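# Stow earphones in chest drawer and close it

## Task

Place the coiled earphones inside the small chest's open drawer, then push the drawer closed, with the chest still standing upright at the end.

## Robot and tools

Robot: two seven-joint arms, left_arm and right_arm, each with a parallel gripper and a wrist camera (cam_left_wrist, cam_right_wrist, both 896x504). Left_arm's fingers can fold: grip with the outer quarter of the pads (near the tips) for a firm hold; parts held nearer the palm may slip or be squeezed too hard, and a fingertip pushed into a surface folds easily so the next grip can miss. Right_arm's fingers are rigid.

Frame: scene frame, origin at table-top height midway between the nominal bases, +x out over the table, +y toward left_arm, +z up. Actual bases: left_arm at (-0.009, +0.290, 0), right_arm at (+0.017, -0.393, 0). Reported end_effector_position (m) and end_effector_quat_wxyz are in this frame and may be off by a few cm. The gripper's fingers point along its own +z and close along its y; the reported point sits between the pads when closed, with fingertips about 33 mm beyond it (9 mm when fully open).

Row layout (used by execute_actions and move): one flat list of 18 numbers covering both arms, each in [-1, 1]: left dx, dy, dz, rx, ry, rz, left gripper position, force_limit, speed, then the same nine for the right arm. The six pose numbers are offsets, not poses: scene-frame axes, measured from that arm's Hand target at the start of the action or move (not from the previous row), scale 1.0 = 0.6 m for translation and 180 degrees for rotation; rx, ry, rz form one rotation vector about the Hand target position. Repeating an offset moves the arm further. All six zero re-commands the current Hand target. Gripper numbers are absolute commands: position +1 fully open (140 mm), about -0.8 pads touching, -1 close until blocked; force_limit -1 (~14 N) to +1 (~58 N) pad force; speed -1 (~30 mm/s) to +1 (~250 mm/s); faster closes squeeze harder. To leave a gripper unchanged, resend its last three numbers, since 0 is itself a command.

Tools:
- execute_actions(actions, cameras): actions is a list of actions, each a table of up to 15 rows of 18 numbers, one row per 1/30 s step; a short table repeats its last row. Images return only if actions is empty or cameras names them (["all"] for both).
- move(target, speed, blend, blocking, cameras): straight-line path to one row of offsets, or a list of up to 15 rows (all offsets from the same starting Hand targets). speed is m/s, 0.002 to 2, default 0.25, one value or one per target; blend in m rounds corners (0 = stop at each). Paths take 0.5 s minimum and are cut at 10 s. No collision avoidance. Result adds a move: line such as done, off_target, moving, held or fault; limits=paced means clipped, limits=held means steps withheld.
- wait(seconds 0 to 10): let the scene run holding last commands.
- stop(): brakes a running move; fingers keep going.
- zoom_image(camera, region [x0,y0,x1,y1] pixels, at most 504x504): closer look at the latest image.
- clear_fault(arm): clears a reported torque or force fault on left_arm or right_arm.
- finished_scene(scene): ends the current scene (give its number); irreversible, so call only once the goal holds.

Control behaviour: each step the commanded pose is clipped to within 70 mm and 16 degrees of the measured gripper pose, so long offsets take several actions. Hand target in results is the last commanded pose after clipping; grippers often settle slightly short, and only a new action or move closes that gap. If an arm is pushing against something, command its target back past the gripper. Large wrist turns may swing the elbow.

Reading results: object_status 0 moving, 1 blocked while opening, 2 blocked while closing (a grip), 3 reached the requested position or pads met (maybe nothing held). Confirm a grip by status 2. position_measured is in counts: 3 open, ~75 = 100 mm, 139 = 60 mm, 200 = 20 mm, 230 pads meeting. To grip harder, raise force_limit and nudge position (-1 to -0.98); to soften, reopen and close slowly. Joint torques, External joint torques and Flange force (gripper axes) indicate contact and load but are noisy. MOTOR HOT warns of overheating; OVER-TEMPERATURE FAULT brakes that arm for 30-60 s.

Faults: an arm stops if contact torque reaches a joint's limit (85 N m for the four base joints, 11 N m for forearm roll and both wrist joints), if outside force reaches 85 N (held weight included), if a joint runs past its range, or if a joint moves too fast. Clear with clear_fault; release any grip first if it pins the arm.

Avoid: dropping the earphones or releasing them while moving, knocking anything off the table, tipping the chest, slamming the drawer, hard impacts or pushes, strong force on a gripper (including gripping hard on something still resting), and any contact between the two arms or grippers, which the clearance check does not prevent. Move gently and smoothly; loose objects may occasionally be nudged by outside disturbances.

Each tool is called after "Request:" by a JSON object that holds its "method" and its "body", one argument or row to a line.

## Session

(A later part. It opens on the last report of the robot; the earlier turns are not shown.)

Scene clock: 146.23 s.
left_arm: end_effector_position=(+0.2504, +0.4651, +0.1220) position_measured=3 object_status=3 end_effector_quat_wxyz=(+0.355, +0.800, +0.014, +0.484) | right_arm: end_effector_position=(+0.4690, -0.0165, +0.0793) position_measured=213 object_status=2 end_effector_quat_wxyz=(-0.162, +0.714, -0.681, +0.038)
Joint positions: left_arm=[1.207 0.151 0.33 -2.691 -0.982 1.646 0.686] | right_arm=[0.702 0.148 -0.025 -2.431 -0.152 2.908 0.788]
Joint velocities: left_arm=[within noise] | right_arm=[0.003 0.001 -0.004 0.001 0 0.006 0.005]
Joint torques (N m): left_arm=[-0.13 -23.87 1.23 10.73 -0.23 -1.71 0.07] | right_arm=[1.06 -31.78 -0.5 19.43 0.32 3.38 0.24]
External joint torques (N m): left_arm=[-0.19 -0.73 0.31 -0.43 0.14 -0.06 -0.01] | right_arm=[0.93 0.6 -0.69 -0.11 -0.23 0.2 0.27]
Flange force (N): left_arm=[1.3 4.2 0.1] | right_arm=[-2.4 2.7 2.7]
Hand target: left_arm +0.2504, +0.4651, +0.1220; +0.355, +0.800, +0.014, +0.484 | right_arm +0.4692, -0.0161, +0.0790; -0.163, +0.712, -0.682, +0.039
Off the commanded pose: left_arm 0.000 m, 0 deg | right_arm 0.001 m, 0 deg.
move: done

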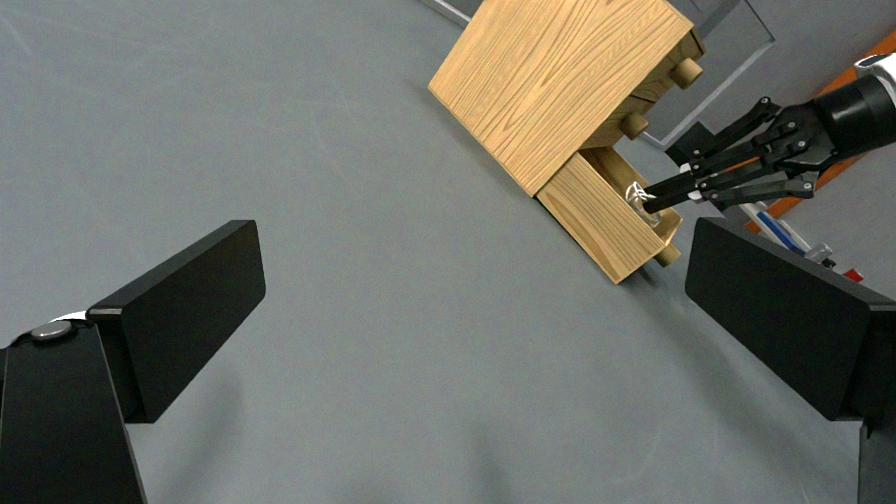

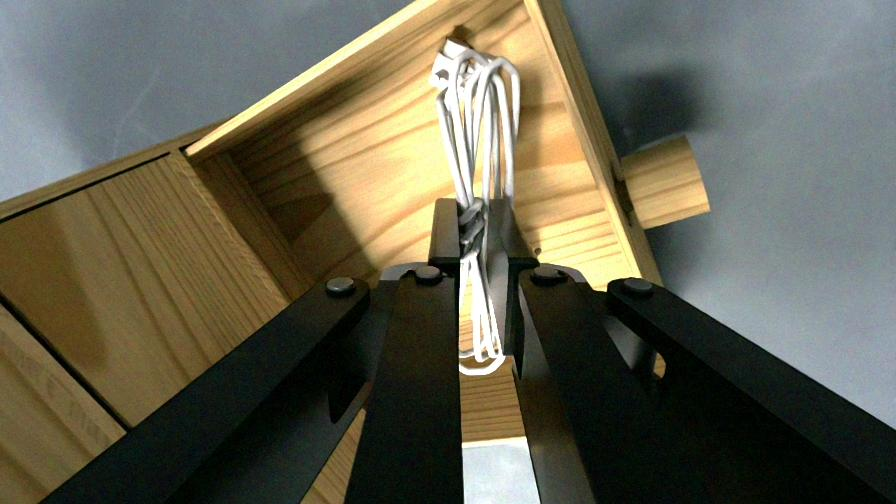

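Request:
{"method": "move", "body": {
  "target": [
    [0,0,0,0,0,0,1,1,1,-0.003,0,-0.035,0,0,0,-1,-1,-1],
    [0,0,0,0,0,0,1,1,1,-0.003,0,-0.035,0,0,0,-0.5,-1,-1]
  ],
  "speed": 0.05,
  "cameras": ["all"]
}}

Scene clock: 150.93 s.
left_arm: end_effector_position=(+0.2504, +0.4651, +0.1220) position_measured=3 object_status=3 end_effector_quat_wxyz=(+0.355, +0.800, +0.014, +0.484) | right_arm: end_effector_position=(+0.4674, -0.0163, +0.0585) position_measured=192 object_status=0 end_effector_quat_wxyz=(-0.162, +0.714, -0.680, +0.039)
Joint positions: left_arm=[1.207 0.151 0.33 -2.691 -0.982 1.646 0.686] | right_arm=[0.729 0.197 -0.053 -2.437 -0.167 2.963 0.805]
Joint torques (N m): left_arm=[-0.07 -23.83 1.21 10.73 -0.21 -1.72 0.08] | right_arm=[1.05 -32.52 -0.84 18.51 0.55 3.31 0.16]
External joint torques (N m): left_arm=[-0.06 -0.72 0.34 -0.36 0.15 -0.06 0] | right_arm=[0.96 0.61 -0.85 -0.18 0.02 0.14 0.2]
Flange force (N): left_arm=[1.2 4.1 -0.3] | right_arm=[-2.4 3.4 2.4]
Hand target: left_arm +0.2504, +0.4651, +0.1220; +0.355, +0.800, +0.014, +0.484 | right_arm +0.4674, -0.0161, +0.0580; -0.163, +0.712, -0.682, +0.039
Off the commanded pose: left_arm 0.000 m, 0 deg | right_arm 0.000 m, 0 deg.
move: done

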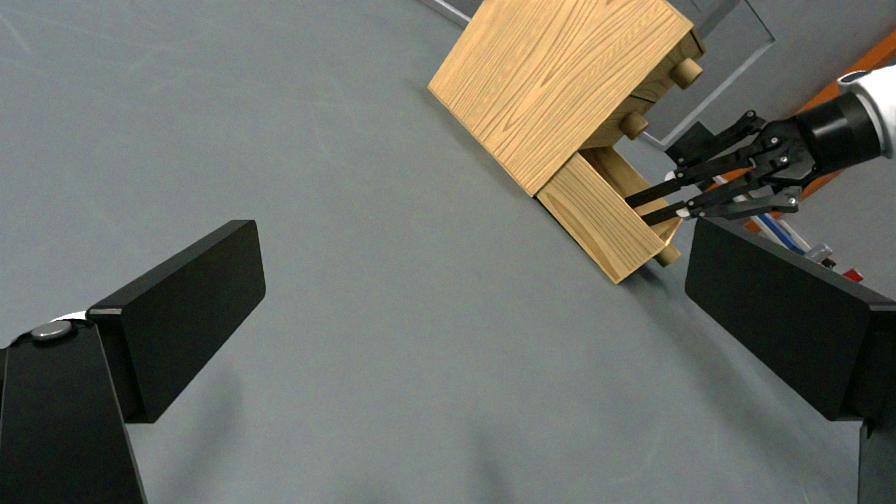

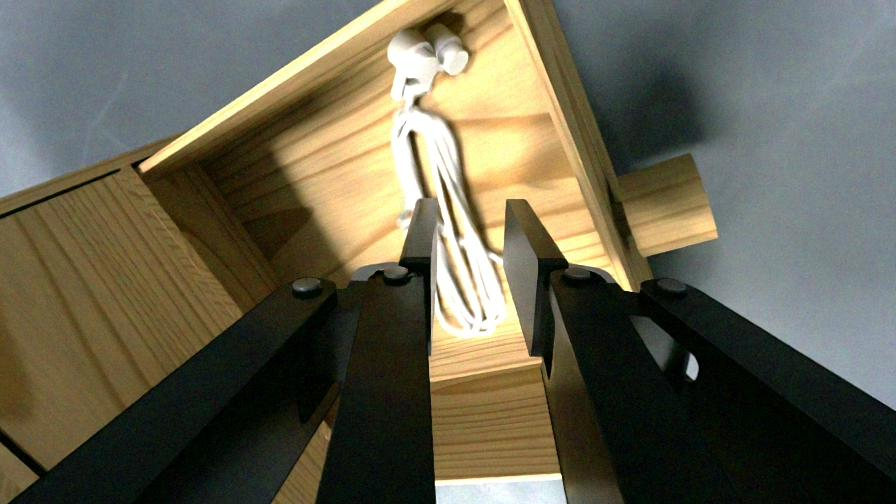

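Request:
{"method": "move", "body": {
  "target": [
    [0,0,0,0,0,0,1,1,1,0,0,0.25,0,0,0,-0.5,-1,-1],
    [0,0,0,0,0,0,1,1,1,-0.15,-0.11,0.3,-0.045,0.084,0,-0.5,-1,-1]
  ],
  "speed": 0.2
}}

Request:
{"method": "move", "body": {
  "target": [
    [0,0,0,0,0,0,1,1,1,-0.03,-0.02,-0.05,0,0,-0.333,-1,-1,-0.5]
  ],
  "speed": 0.3,
  "cameras": ["cam_right_wrist"]
}}

Scene clock: 163.30 s.
left_arm: end_effector_position=(+0.2504, +0.4651, +0.1220) position_measured=3 object_status=3 end_effector_quat_wxyz=(+0.355, +0.800, +0.014, +0.484) | right_arm: end_effector_position=(+0.3786, -0.0823, +0.2374) position_measured=192 object_status=3 end_effector_quat_wxyz=(-0.021, +0.719, -0.695, -0.006)
Joint positions: left_arm=[1.207 0.151 0.33 -2.691 -0.982 1.646 0.686] | right_arm=[0.752 -0.261 -0.063 -2.32 -0.001 2.102 0.674]
Joint velocities: left_arm=[within noise] | right_arm=[0 -0.001 -0.002 0.001 0.002 -0.005 -0.005]
Joint torques (N m): left_arm=[-0.12 -23.9 1.18 10.67 -0.21 -1.71 0.04] | right_arm=[0.91 -23.3 0.02 23.94 0.85 2.42 -0.45]
External joint torques (N m): left_arm=[-0.07 -0.69 0.36 -0.45 0.15 -0.03 -0.04] | right_arm=[0.9 -0.31 -0.25 -0.45 0.17 -0.21 -0.45]
Flange force (N): left_arm=[1.2 4.3 -0.2] | right_arm=[1.6 1.5 -0.1]
Hand target: left_arm +0.2504, +0.4651, +0.1220; +0.355, +0.800, +0.014, +0.484 | right_arm +0.3774, -0.0821, +0.2380; -0.021, +0.721, -0.693, -0.007
Off the commanded pose: left_arm 0.000 m, 0 deg | right_arm 0.001 m, 0 deg.
move: done

Scene clock: 166.60 s.
left_arm: end_effector_position=(+0.2504, +0.4651, +0.1220) position_measured=3 object_status=3 end_effector_quat_wxyz=(+0.355, +0.800, +0.014, +0.484) | right_arm: end_effector_position=(+0.3590, -0.0956, +0.2066) position_measured=232 object_status=3 end_effector_quat_wxyz=(+0.020, -0.283, +0.959, -0.006)
Joint positions: left_arm=[1.207 0.151 0.33 -2.691 -0.982 1.646 0.686] | right_arm=[0.438 -0.304 0.266 -2.432 0.062 2.169 1.673]
Joint velocities: left_arm=[within noise] | right_arm=[0.001 -0.001 0 0 0 0 0.004]
Joint torques (N m): left_arm=[-0.13 -23.89 1.2 10.69 -0.21 -1.71 0.07] | right_arm=[-0.26 -20.32 -2.05 23.83 0.91 2.52 0.26]
External joint torques (N m): left_arm=[-0.1 -0.75 0.36 -0.45 0.16 -0.04 -0.01] | right_arm=[-0.32 -0.48 0.36 0.08 0.23 -0.01 0.26]
Flange force (N): left_arm=[1.3 4.5 -0.1] | right_arm=[1.1 0.6 -0.7]
Hand target: left_arm +0.2504, +0.4651, +0.1220; +0.355, +0.800, +0.014, +0.484 | right_arm +0.3594, -0.0941, +0.2080; +0.022, -0.278, +0.960, -0.004
Off the commanded pose: left_arm 0.000 m, 0 deg | right_arm 0.002 m, 1 deg.
move: done
Images, in order (width x height): cam_right_wrist 896x504.

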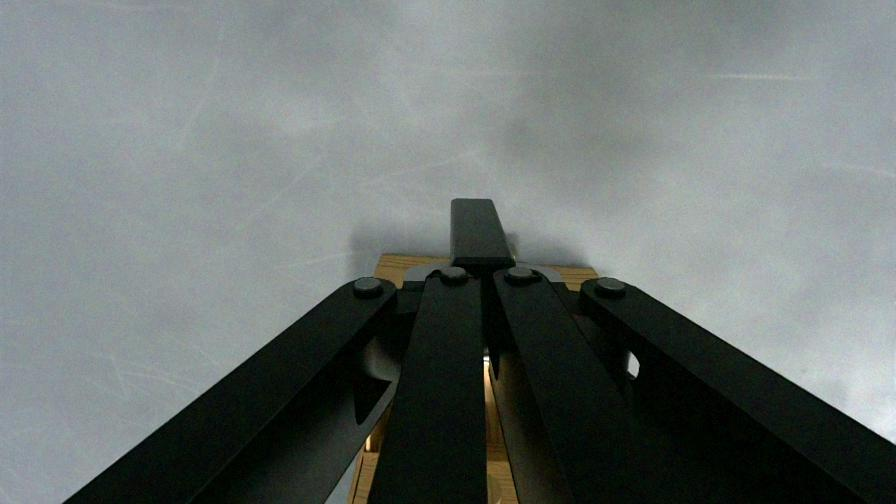

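Request:
{"method": "move", "body": {
  "target": [
    [0,0,0,0,0,0,1,1,1,-0.085,-0.049,0,0.03,-0.056,0,-1,-1,-0.5],
    [0,0,0,0,0,0,1,1,1,-0.085,-0.049,-0.271,0.03,-0.056,0,-1,-1,-0.5]
  ],
  "speed": 0.2,
  "cameras": ["all"]
}}

Scene clock: 174.47 s.
left_arm: end_effector_position=(+0.2504, +0.4651, +0.1220) position_measured=3 object_status=3 end_effector_quat_wxyz=(+0.355, +0.800, +0.014, +0.484) | right_arm: end_effector_position=(+0.3077, -0.1246, +0.0451) position_measured=232 object_status=3 end_effector_quat_wxyz=(+0.118, -0.279, +0.953, +0.016)
Joint positions: left_arm=[1.207 0.151 0.33 -2.691 -0.982 1.646 0.686] | right_arm=[0.332 -0.227 0.49 -2.952 0.052 2.97 1.789]
Joint velocities: left_arm=[within noise] | right_arm=[-0.001 0 0.001 0.001 0.001 0.003 0.006]
Joint torques (N m): left_arm=[-0.07 -23.86 1.26 10.72 -0.2 -1.7 0.08] | right_arm=[-0.27 -13.81 -1.9 17.1 0.5 3.18 0.25]
External joint torques (N m): left_arm=[-0.04 -0.78 0.43 -0.33 0.16 -0.03 0] | right_arm=[-0.3 0.5 0.36 0.5 0.01 0.23 0.26]
Flange force (N): left_arm=[1.3 4.3 -0.4] | right_arm=[0.0 0.0 0.0]
Hand target: left_arm +0.2504, +0.4651, +0.1220; +0.355, +0.800, +0.014, +0.484 | right_arm +0.3084, -0.1235, +0.0454; +0.119, -0.275, +0.954, +0.017
Off the commanded pose: left_arm 0.000 m, 0 deg | right_arm 0.001 m, 0 deg.
move: done

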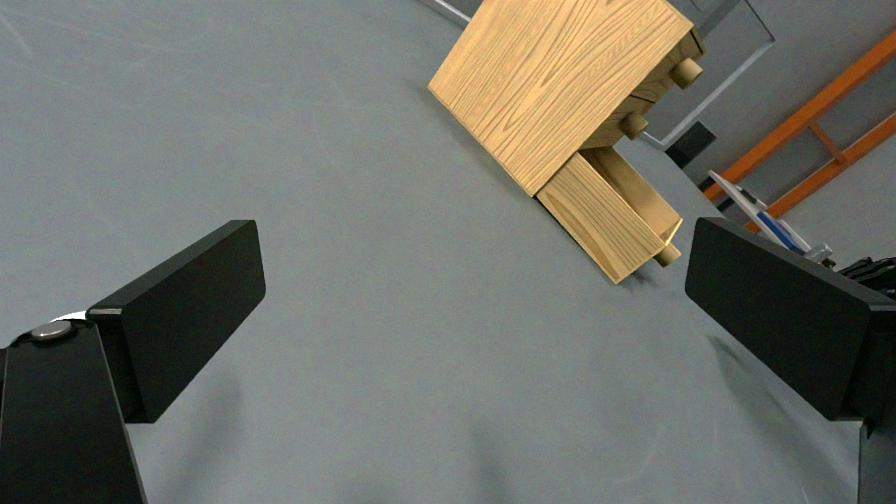

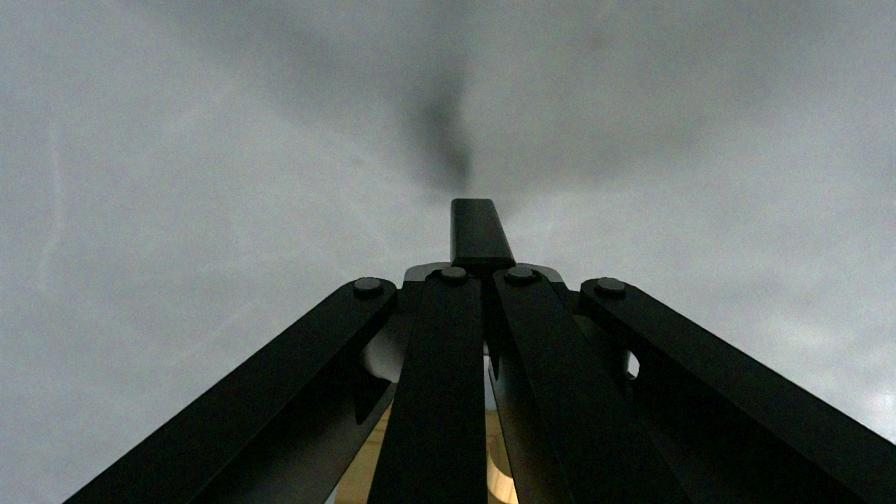

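Request:
{"method": "move", "body": {
  "target": [0,0,0,0,0,0,1,1,1,0.2,0.12,0,0,0,0,-1,-1,-0.5],
  "speed": 0.07,
  "cameras": ["all"]
}}

Scene clock: 181.50 s.
left_arm: end_effector_position=(+0.2504, +0.4651, +0.1220) position_measured=3 object_status=3 end_effector_quat_wxyz=(+0.355, +0.800, +0.014, +0.484) | right_arm: end_effector_position=(+0.4286, -0.0511, +0.0461) position_measured=232 object_status=3 end_effector_quat_wxyz=(+0.120, -0.278, +0.953, +0.018)
Joint positions: left_arm=[1.207 0.151 0.33 -2.691 -0.982 1.646 0.686] | right_arm=[0.144 0.155 0.505 -2.502 -0.453 2.848 2.075]
Joint velocities: left_arm=[within noise] | right_arm=[0.001 0 -0.002 0.001 -0.003 0 0.008]
Joint torques (N m): left_arm=[-0.05 -23.9 1.22 10.69 -0.21 -1.71 0.1] | right_arm=[0.93 -25.89 1.9 18.42 0.39 2.65 0.37]
External joint torques (N m): left_arm=[0.01 -0.82 0.41 -0.43 0.15 -0.05 0.02] | right_arm=[0.93 0.64 -0.4 0.46 -0.25 -0.22 0.38]
Flange force (N): left_arm=[1.3 4.7 -0.3] | right_arm=[-3.0 4.3 8.4]
Hand target: left_arm +0.2504, +0.4651, +0.1220; +0.355, +0.800, +0.014, +0.484 | right_arm +0.4284, -0.0515, +0.0454; +0.119, -0.275, +0.954, +0.017
Off the commanded pose: left_arm 0.000 m, 0 deg | right_arm 0.001 m, 0 deg.
move: done

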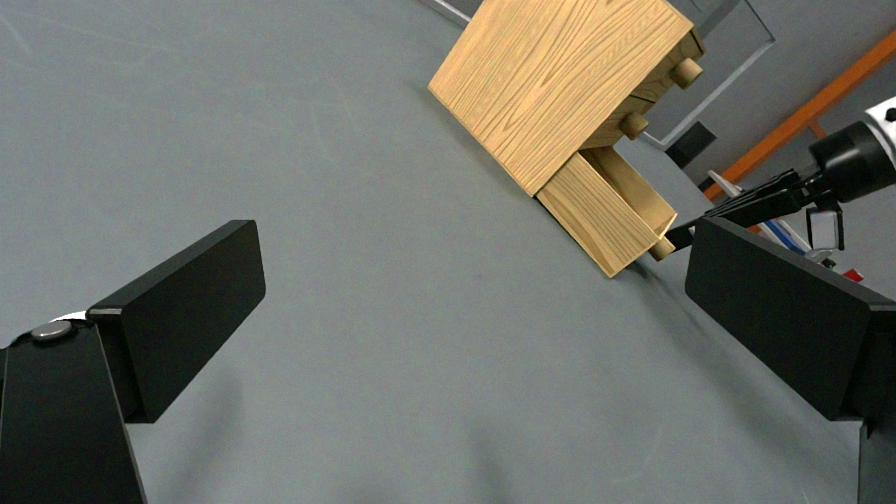

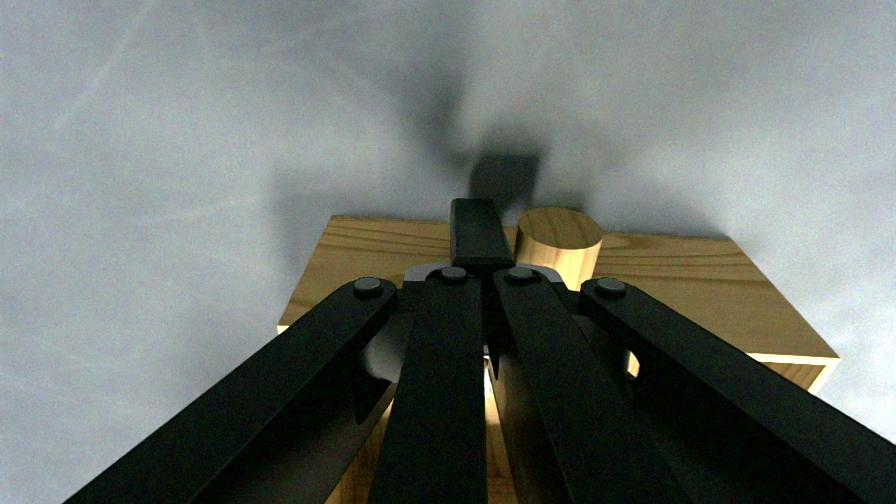

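Request:
{"method": "move", "body": {
  "target": [
    [0,0,0,0,0,0,1,1,1,-0.067,-0.035,0,0,0,0,-1,-1,-0.5],
    [0,0,0,0,0,0,1,1,1,-0.09,0.008,0,0,0,0,-1,-1,-0.5],
    [0,0,0,0,0,0,1,1,1,0.02,0.066,0,0,0,0,-1,-1,-0.5]
  ],
  "speed": [0.1,0.1,0.06],
  "cameras": ["all"]
}}

Scene clock: 188.60 s.
left_arm: end_effector_position=(+0.2504, +0.4651, +0.1220) position_measured=3 object_status=3 end_effector_quat_wxyz=(+0.355, +0.800, +0.014, +0.484) | right_arm: end_effector_position=(+0.4405, -0.0112, +0.0462) position_measured=232 object_status=3 end_effector_quat_wxyz=(+0.120, -0.275, +0.954, +0.018)
Joint positions: left_arm=[1.207 0.151 0.33 -2.691 -0.982 1.646 0.686] | right_arm=[0.227 0.242 0.472 -2.376 -0.511 2.788 2.162]
Joint velocities: left_arm=[within noise] | right_arm=[0 0 -0.001 0.001 0 -0.004 0.001]
Joint torques (N m): left_arm=[-0.1 -23.87 1.21 10.73 -0.21 -1.7 0.05] | right_arm=[1.03 -29.57 3.48 19.15 0.43 2.66 0.06]
External joint torques (N m): left_arm=[-0.08 -0.72 0.35 -0.38 0.15 -0.04 -0.03] | right_arm=[1.03 0.57 -0.09 0.65 -0.24 -0.18 0.07]
Flange force (N): left_arm=[1.3 4.2 -0.2] | right_arm=[-3.4 3.5 5.3]
Hand target: left_arm +0.2504, +0.4651, +0.1220; +0.355, +0.800, +0.014, +0.484 | right_arm +0.4404, -0.0119, +0.0454; +0.119, -0.275, +0.954, +0.017
Off the commanded pose: left_arm 0.000 m, 0 deg | right_arm 0.001 m, 0 deg.
move: done

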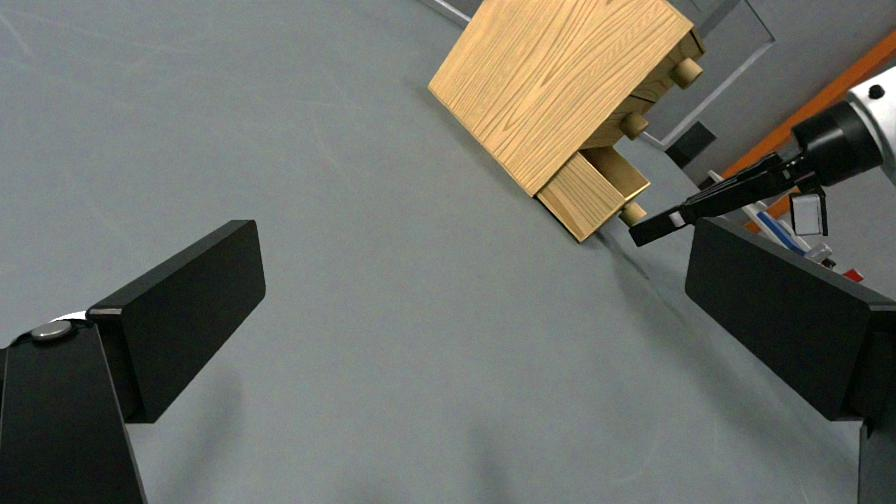

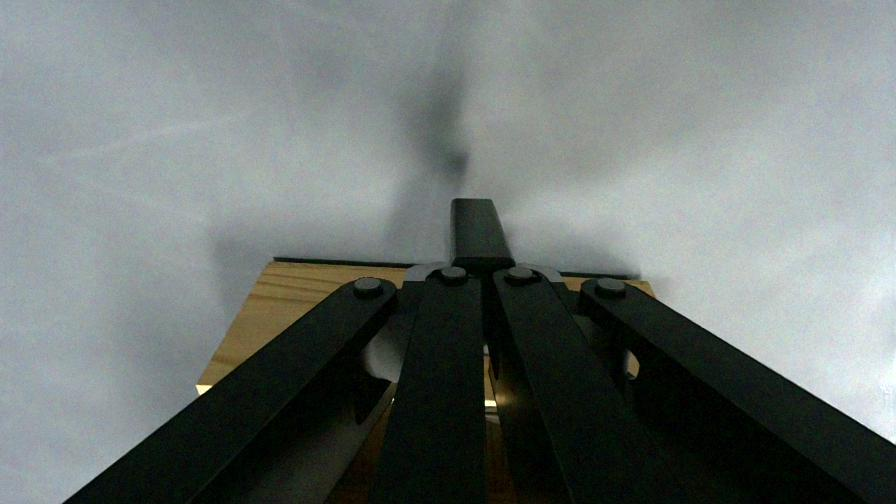

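Request:
{"method": "move", "body": {
  "target": [0,0,0,0,0,0,1,1,1,0.073,0.04,0,0,0,0,-1,-1,-0.5],
  "speed": 0.06,
  "cameras": ["all"]
}}

Scene clock: 206.10 s.
left_arm: end_effector_position=(+0.2504, +0.4651, +0.1220) position_measured=3 object_status=3 end_effector_quat_wxyz=(+0.355, +0.800, +0.014, +0.484) | right_arm: end_effector_position=(+0.4845, +0.0126, +0.0462) position_measured=232 object_status=3 end_effector_quat_wxyz=(+0.120, -0.270, +0.955, +0.019)
Joint positions: left_arm=[1.207 0.151 0.33 -2.691 -0.982 1.646 0.686] | right_arm=[0.245 0.358 0.449 -2.204 -0.528 2.718 2.15]
Joint velocities: left_arm=[within noise] | right_arm=[0.002 0 -0.001 0 -0.001 -0.003 -0.005]
Joint torques (N m): left_arm=[-0.07 -23.85 1.18 10.66 -0.22 -1.7 0.08] | right_arm=[0.64 -34.28 5.36 19.65 0.46 2.77 -0.44]
External joint torques (N m): left_arm=[-0.14 -0.65 0.24 -0.5 0.15 -0.04 0] | right_arm=[0.59 0.51 0.06 0.4 -0.22 -0.07 -0.43]
Flange force (N): left_arm=[1.1 4.1 0.2] | right_arm=[-2.9 0.9 2.2]
Hand target: left_arm +0.2504, +0.4651, +0.1220; +0.355, +0.800, +0.014, +0.484 | right_arm +0.4842, +0.0121, +0.0454; +0.119, -0.275, +0.954, +0.017
Off the commanded pose: left_arm 0.000 m, 0 deg | right_arm 0.001 m, 1 deg.
move: done

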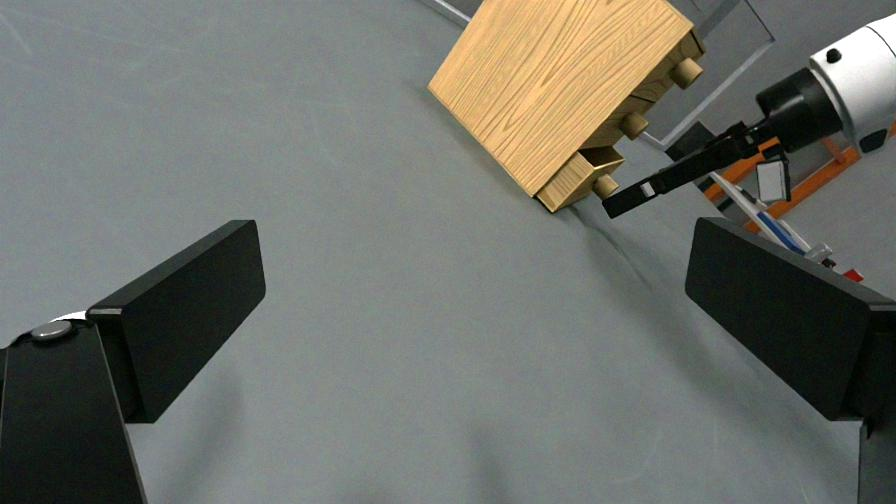

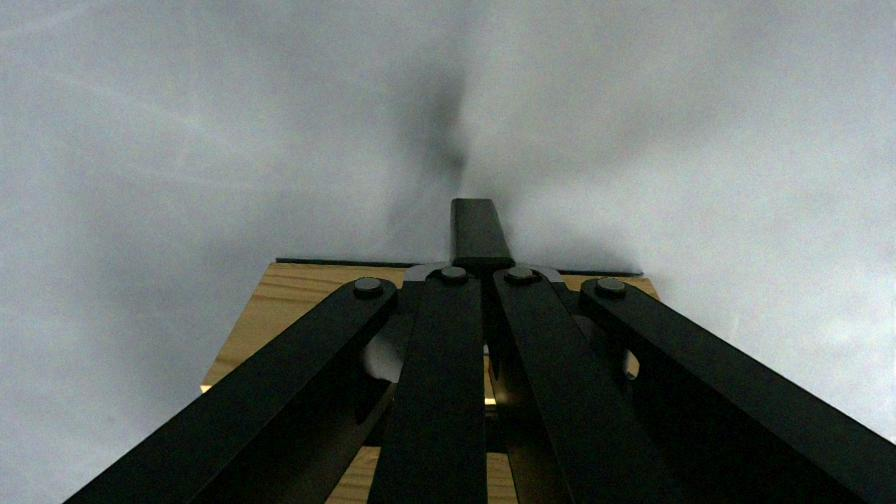

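Request:
{"method": "move", "body": {
  "target": [0,0,0,0,0,0,1,1,1,0.038,0.0205,0,0,0,0,-1,-1,-0.5],
  "speed": 0.04,
  "cameras": ["all"]
}}

Scene clock: 209.37 s.
left_arm: end_effector_position=(+0.2504, +0.4651, +0.1220) position_measured=3 object_status=3 end_effector_quat_wxyz=(+0.355, +0.800, +0.014, +0.484) | right_arm: end_effector_position=(+0.5070, +0.0249, +0.0460) position_measured=232 object_status=3 end_effector_quat_wxyz=(+0.119, -0.270, +0.955, +0.019)
Joint positions: left_arm=[1.207 0.151 0.33 -2.691 -0.982 1.646 0.686] | right_arm=[0.252 0.42 0.445 -2.11 -0.534 2.678 2.135]
Joint velocities: left_arm=[within noise] | right_arm=[0 0.003 -0.002 0 0 -0.003 -0.005]
Joint torques (N m): left_arm=[-0.08 -23.85 1.27 10.74 -0.22 -1.7 0.05] | right_arm=[0.54 -36.69 6.17 20.06 0.47 2.64 -0.25]
External joint torques (N m): left_arm=[-0.11 -0.74 0.37 -0.38 0.14 -0.04 -0.03] | right_arm=[0.6 0.68 0.03 0.26 -0.22 -0.22 -0.24]
Flange force (N): left_arm=[1.4 4.2 -0.2] | right_arm=[-2.9 1.4 2.5]
Hand target: left_arm +0.2504, +0.4651, +0.1220; +0.355, +0.800, +0.014, +0.484 | right_arm +0.5070, +0.0244, +0.0454; +0.119, -0.275, +0.954, +0.017
Off the commanded pose: left_arm 0.000 m, 0 deg | right_arm 0.001 m, 1 deg.
move: done

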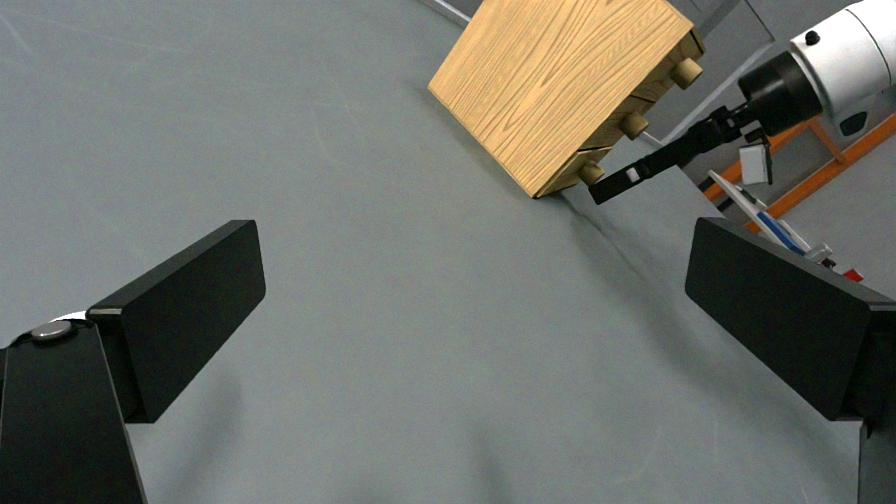

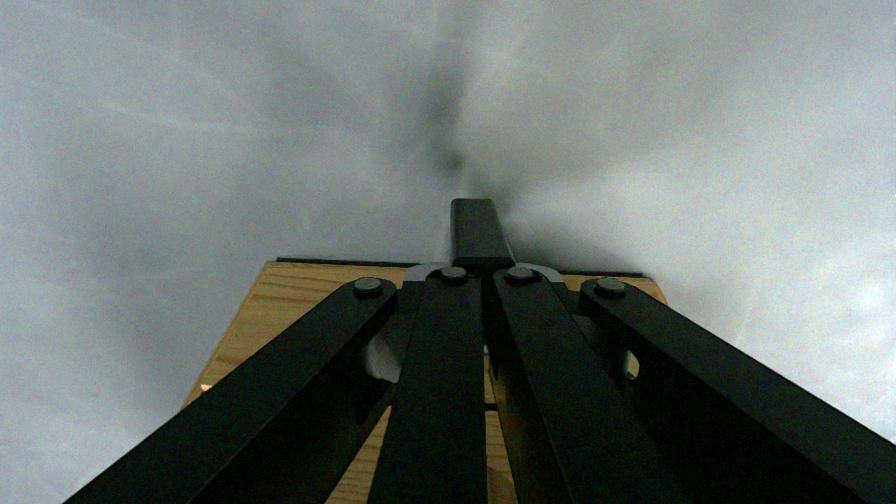

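Request:
{"method": "move", "body": {
  "target": [0,0,0,0,0,0,1,1,1,0.02,0.011,0,0,0,0,-1,-1,-0.5],
  "speed": 0.02,
  "cameras": ["all"]
}}

Scene clock: 213.17 s.
left_arm: end_effector_position=(+0.2504, +0.4651, +0.1220) position_measured=3 object_status=3 end_effector_quat_wxyz=(+0.355, +0.800, +0.014, +0.484) | right_arm: end_effector_position=(+0.5147, +0.0302, +0.0442) position_measured=232 object_status=3 end_effector_quat_wxyz=(+0.115, -0.271, +0.955, +0.016)
Joint positions: left_arm=[1.207 0.151 0.33 -2.691 -0.982 1.646 0.686] | right_arm=[0.258 0.451 0.445 -2.063 -0.535 2.647 2.126]
Joint velocities: left_arm=[within noise] | right_arm=[0.002 0 0 0.003 -0.001 -0.003 -0.003]
Joint torques (N m): left_arm=[-0.13 -23.86 1.17 10.66 -0.22 -1.71 0.08] | right_arm=[-0.67 -36.81 5.17 23.11 0.06 3.93 -0.41]
External joint torques (N m): left_arm=[-0.12 -0.73 0.3 -0.44 0.13 -0.04 0] | right_arm=[-0.73 1.68 -1.53 3.14 -0.62 1.08 -0.4]
Flange force (N): left_arm=[1.3 4.3 0.0] | right_arm=[-12.5 1.0 10.7]
Hand target: left_arm +0.2504, +0.4651, +0.1220; +0.355, +0.800, +0.014, +0.484 | right_arm +0.5190, +0.0310, +0.0454; +0.119, -0.275, +0.954, +0.017
Off the commanded pose: left_arm 0.000 m, 0 deg | right_arm 0.005 m, 1 deg.
move: off_target (right_arm)

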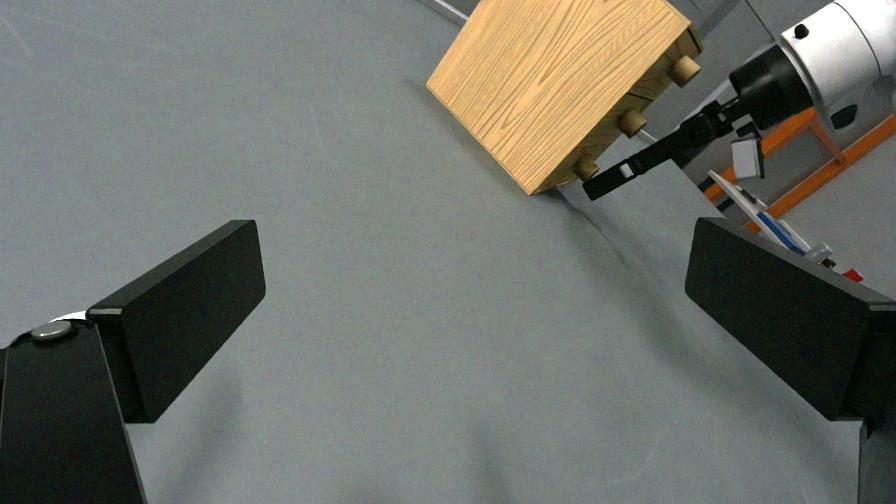

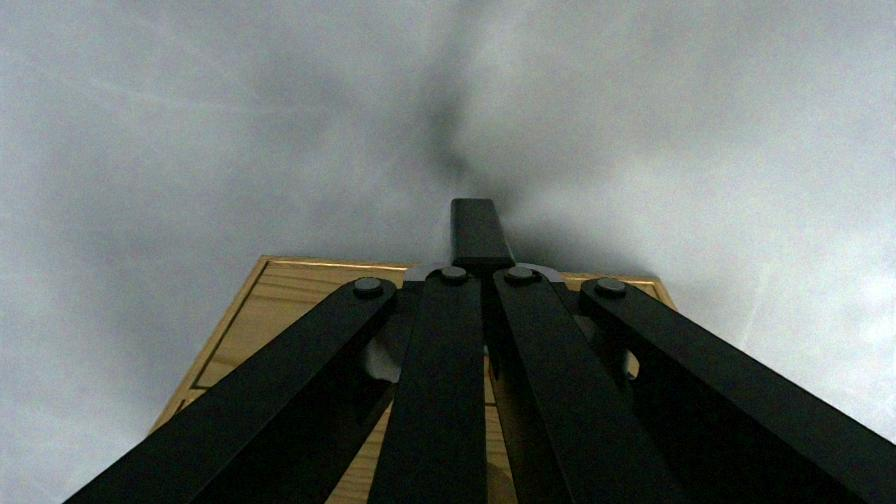

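Shut. Backing off.

Request:
{"method": "move", "body": {
  "target": [0,0,0,0,0,0,1,1,1,-0.14,-0.075,0,0,0,0,-1,-1,-0.5],
  "speed": 0.15
}}

Request:
{"method": "finished_scene", "body": {
  "scene": 2
}}

Scene clock: 216.53 s.
left_arm: end_effector_position=(+0.2504, +0.4651, +0.1220) position_measured=3 object_status=3 end_effector_quat_wxyz=(+0.355, +0.800, +0.014, +0.484) | right_arm: end_effector_position=(+0.4343, -0.0143, +0.0445) position_measured=232 object_status=3 end_effector_quat_wxyz=(+0.118, -0.281, +0.952, +0.015)
Joint positions: left_arm=[1.207 0.151 0.33 -2.691 -0.982 1.646 0.686] | right_arm=[0.227 0.232 0.476 -2.392 -0.517 2.788 2.161]
Joint velocities: left_arm=[within noise] | right_arm=[-0.001 -0.001 0 -0.001 0.001 0.004 0.007]
Joint torques (N m): left_arm=[-0.09 -23.9 1.22 10.68 -0.22 -1.7 0.06] | right_arm=[0.13 -30.54 3.17 17.94 0.95 2.95 0.25]
External joint torques (N m): left_arm=[-0.11 -0.68 0.33 -0.5 0.15 -0.04 -0.02] | right_arm=[0.13 -0.84 -0.26 -0.43 0.28 0.14 0.26]
Flange force (N): left_arm=[1.1 4.3 0.0] | right_arm=[3.2 -0.3 -2.4]
Hand target: left_arm +0.2504, +0.4651, +0.1220; +0.355, +0.800, +0.014, +0.484 | right_arm +0.4350, -0.0140, +0.0454; +0.119, -0.275, +0.954, +0.017
Off the commanded pose: left_arm 0.000 m, 0 deg | right_arm 0.001 m, 1 deg.
move: done

The scene is finished: the task was done.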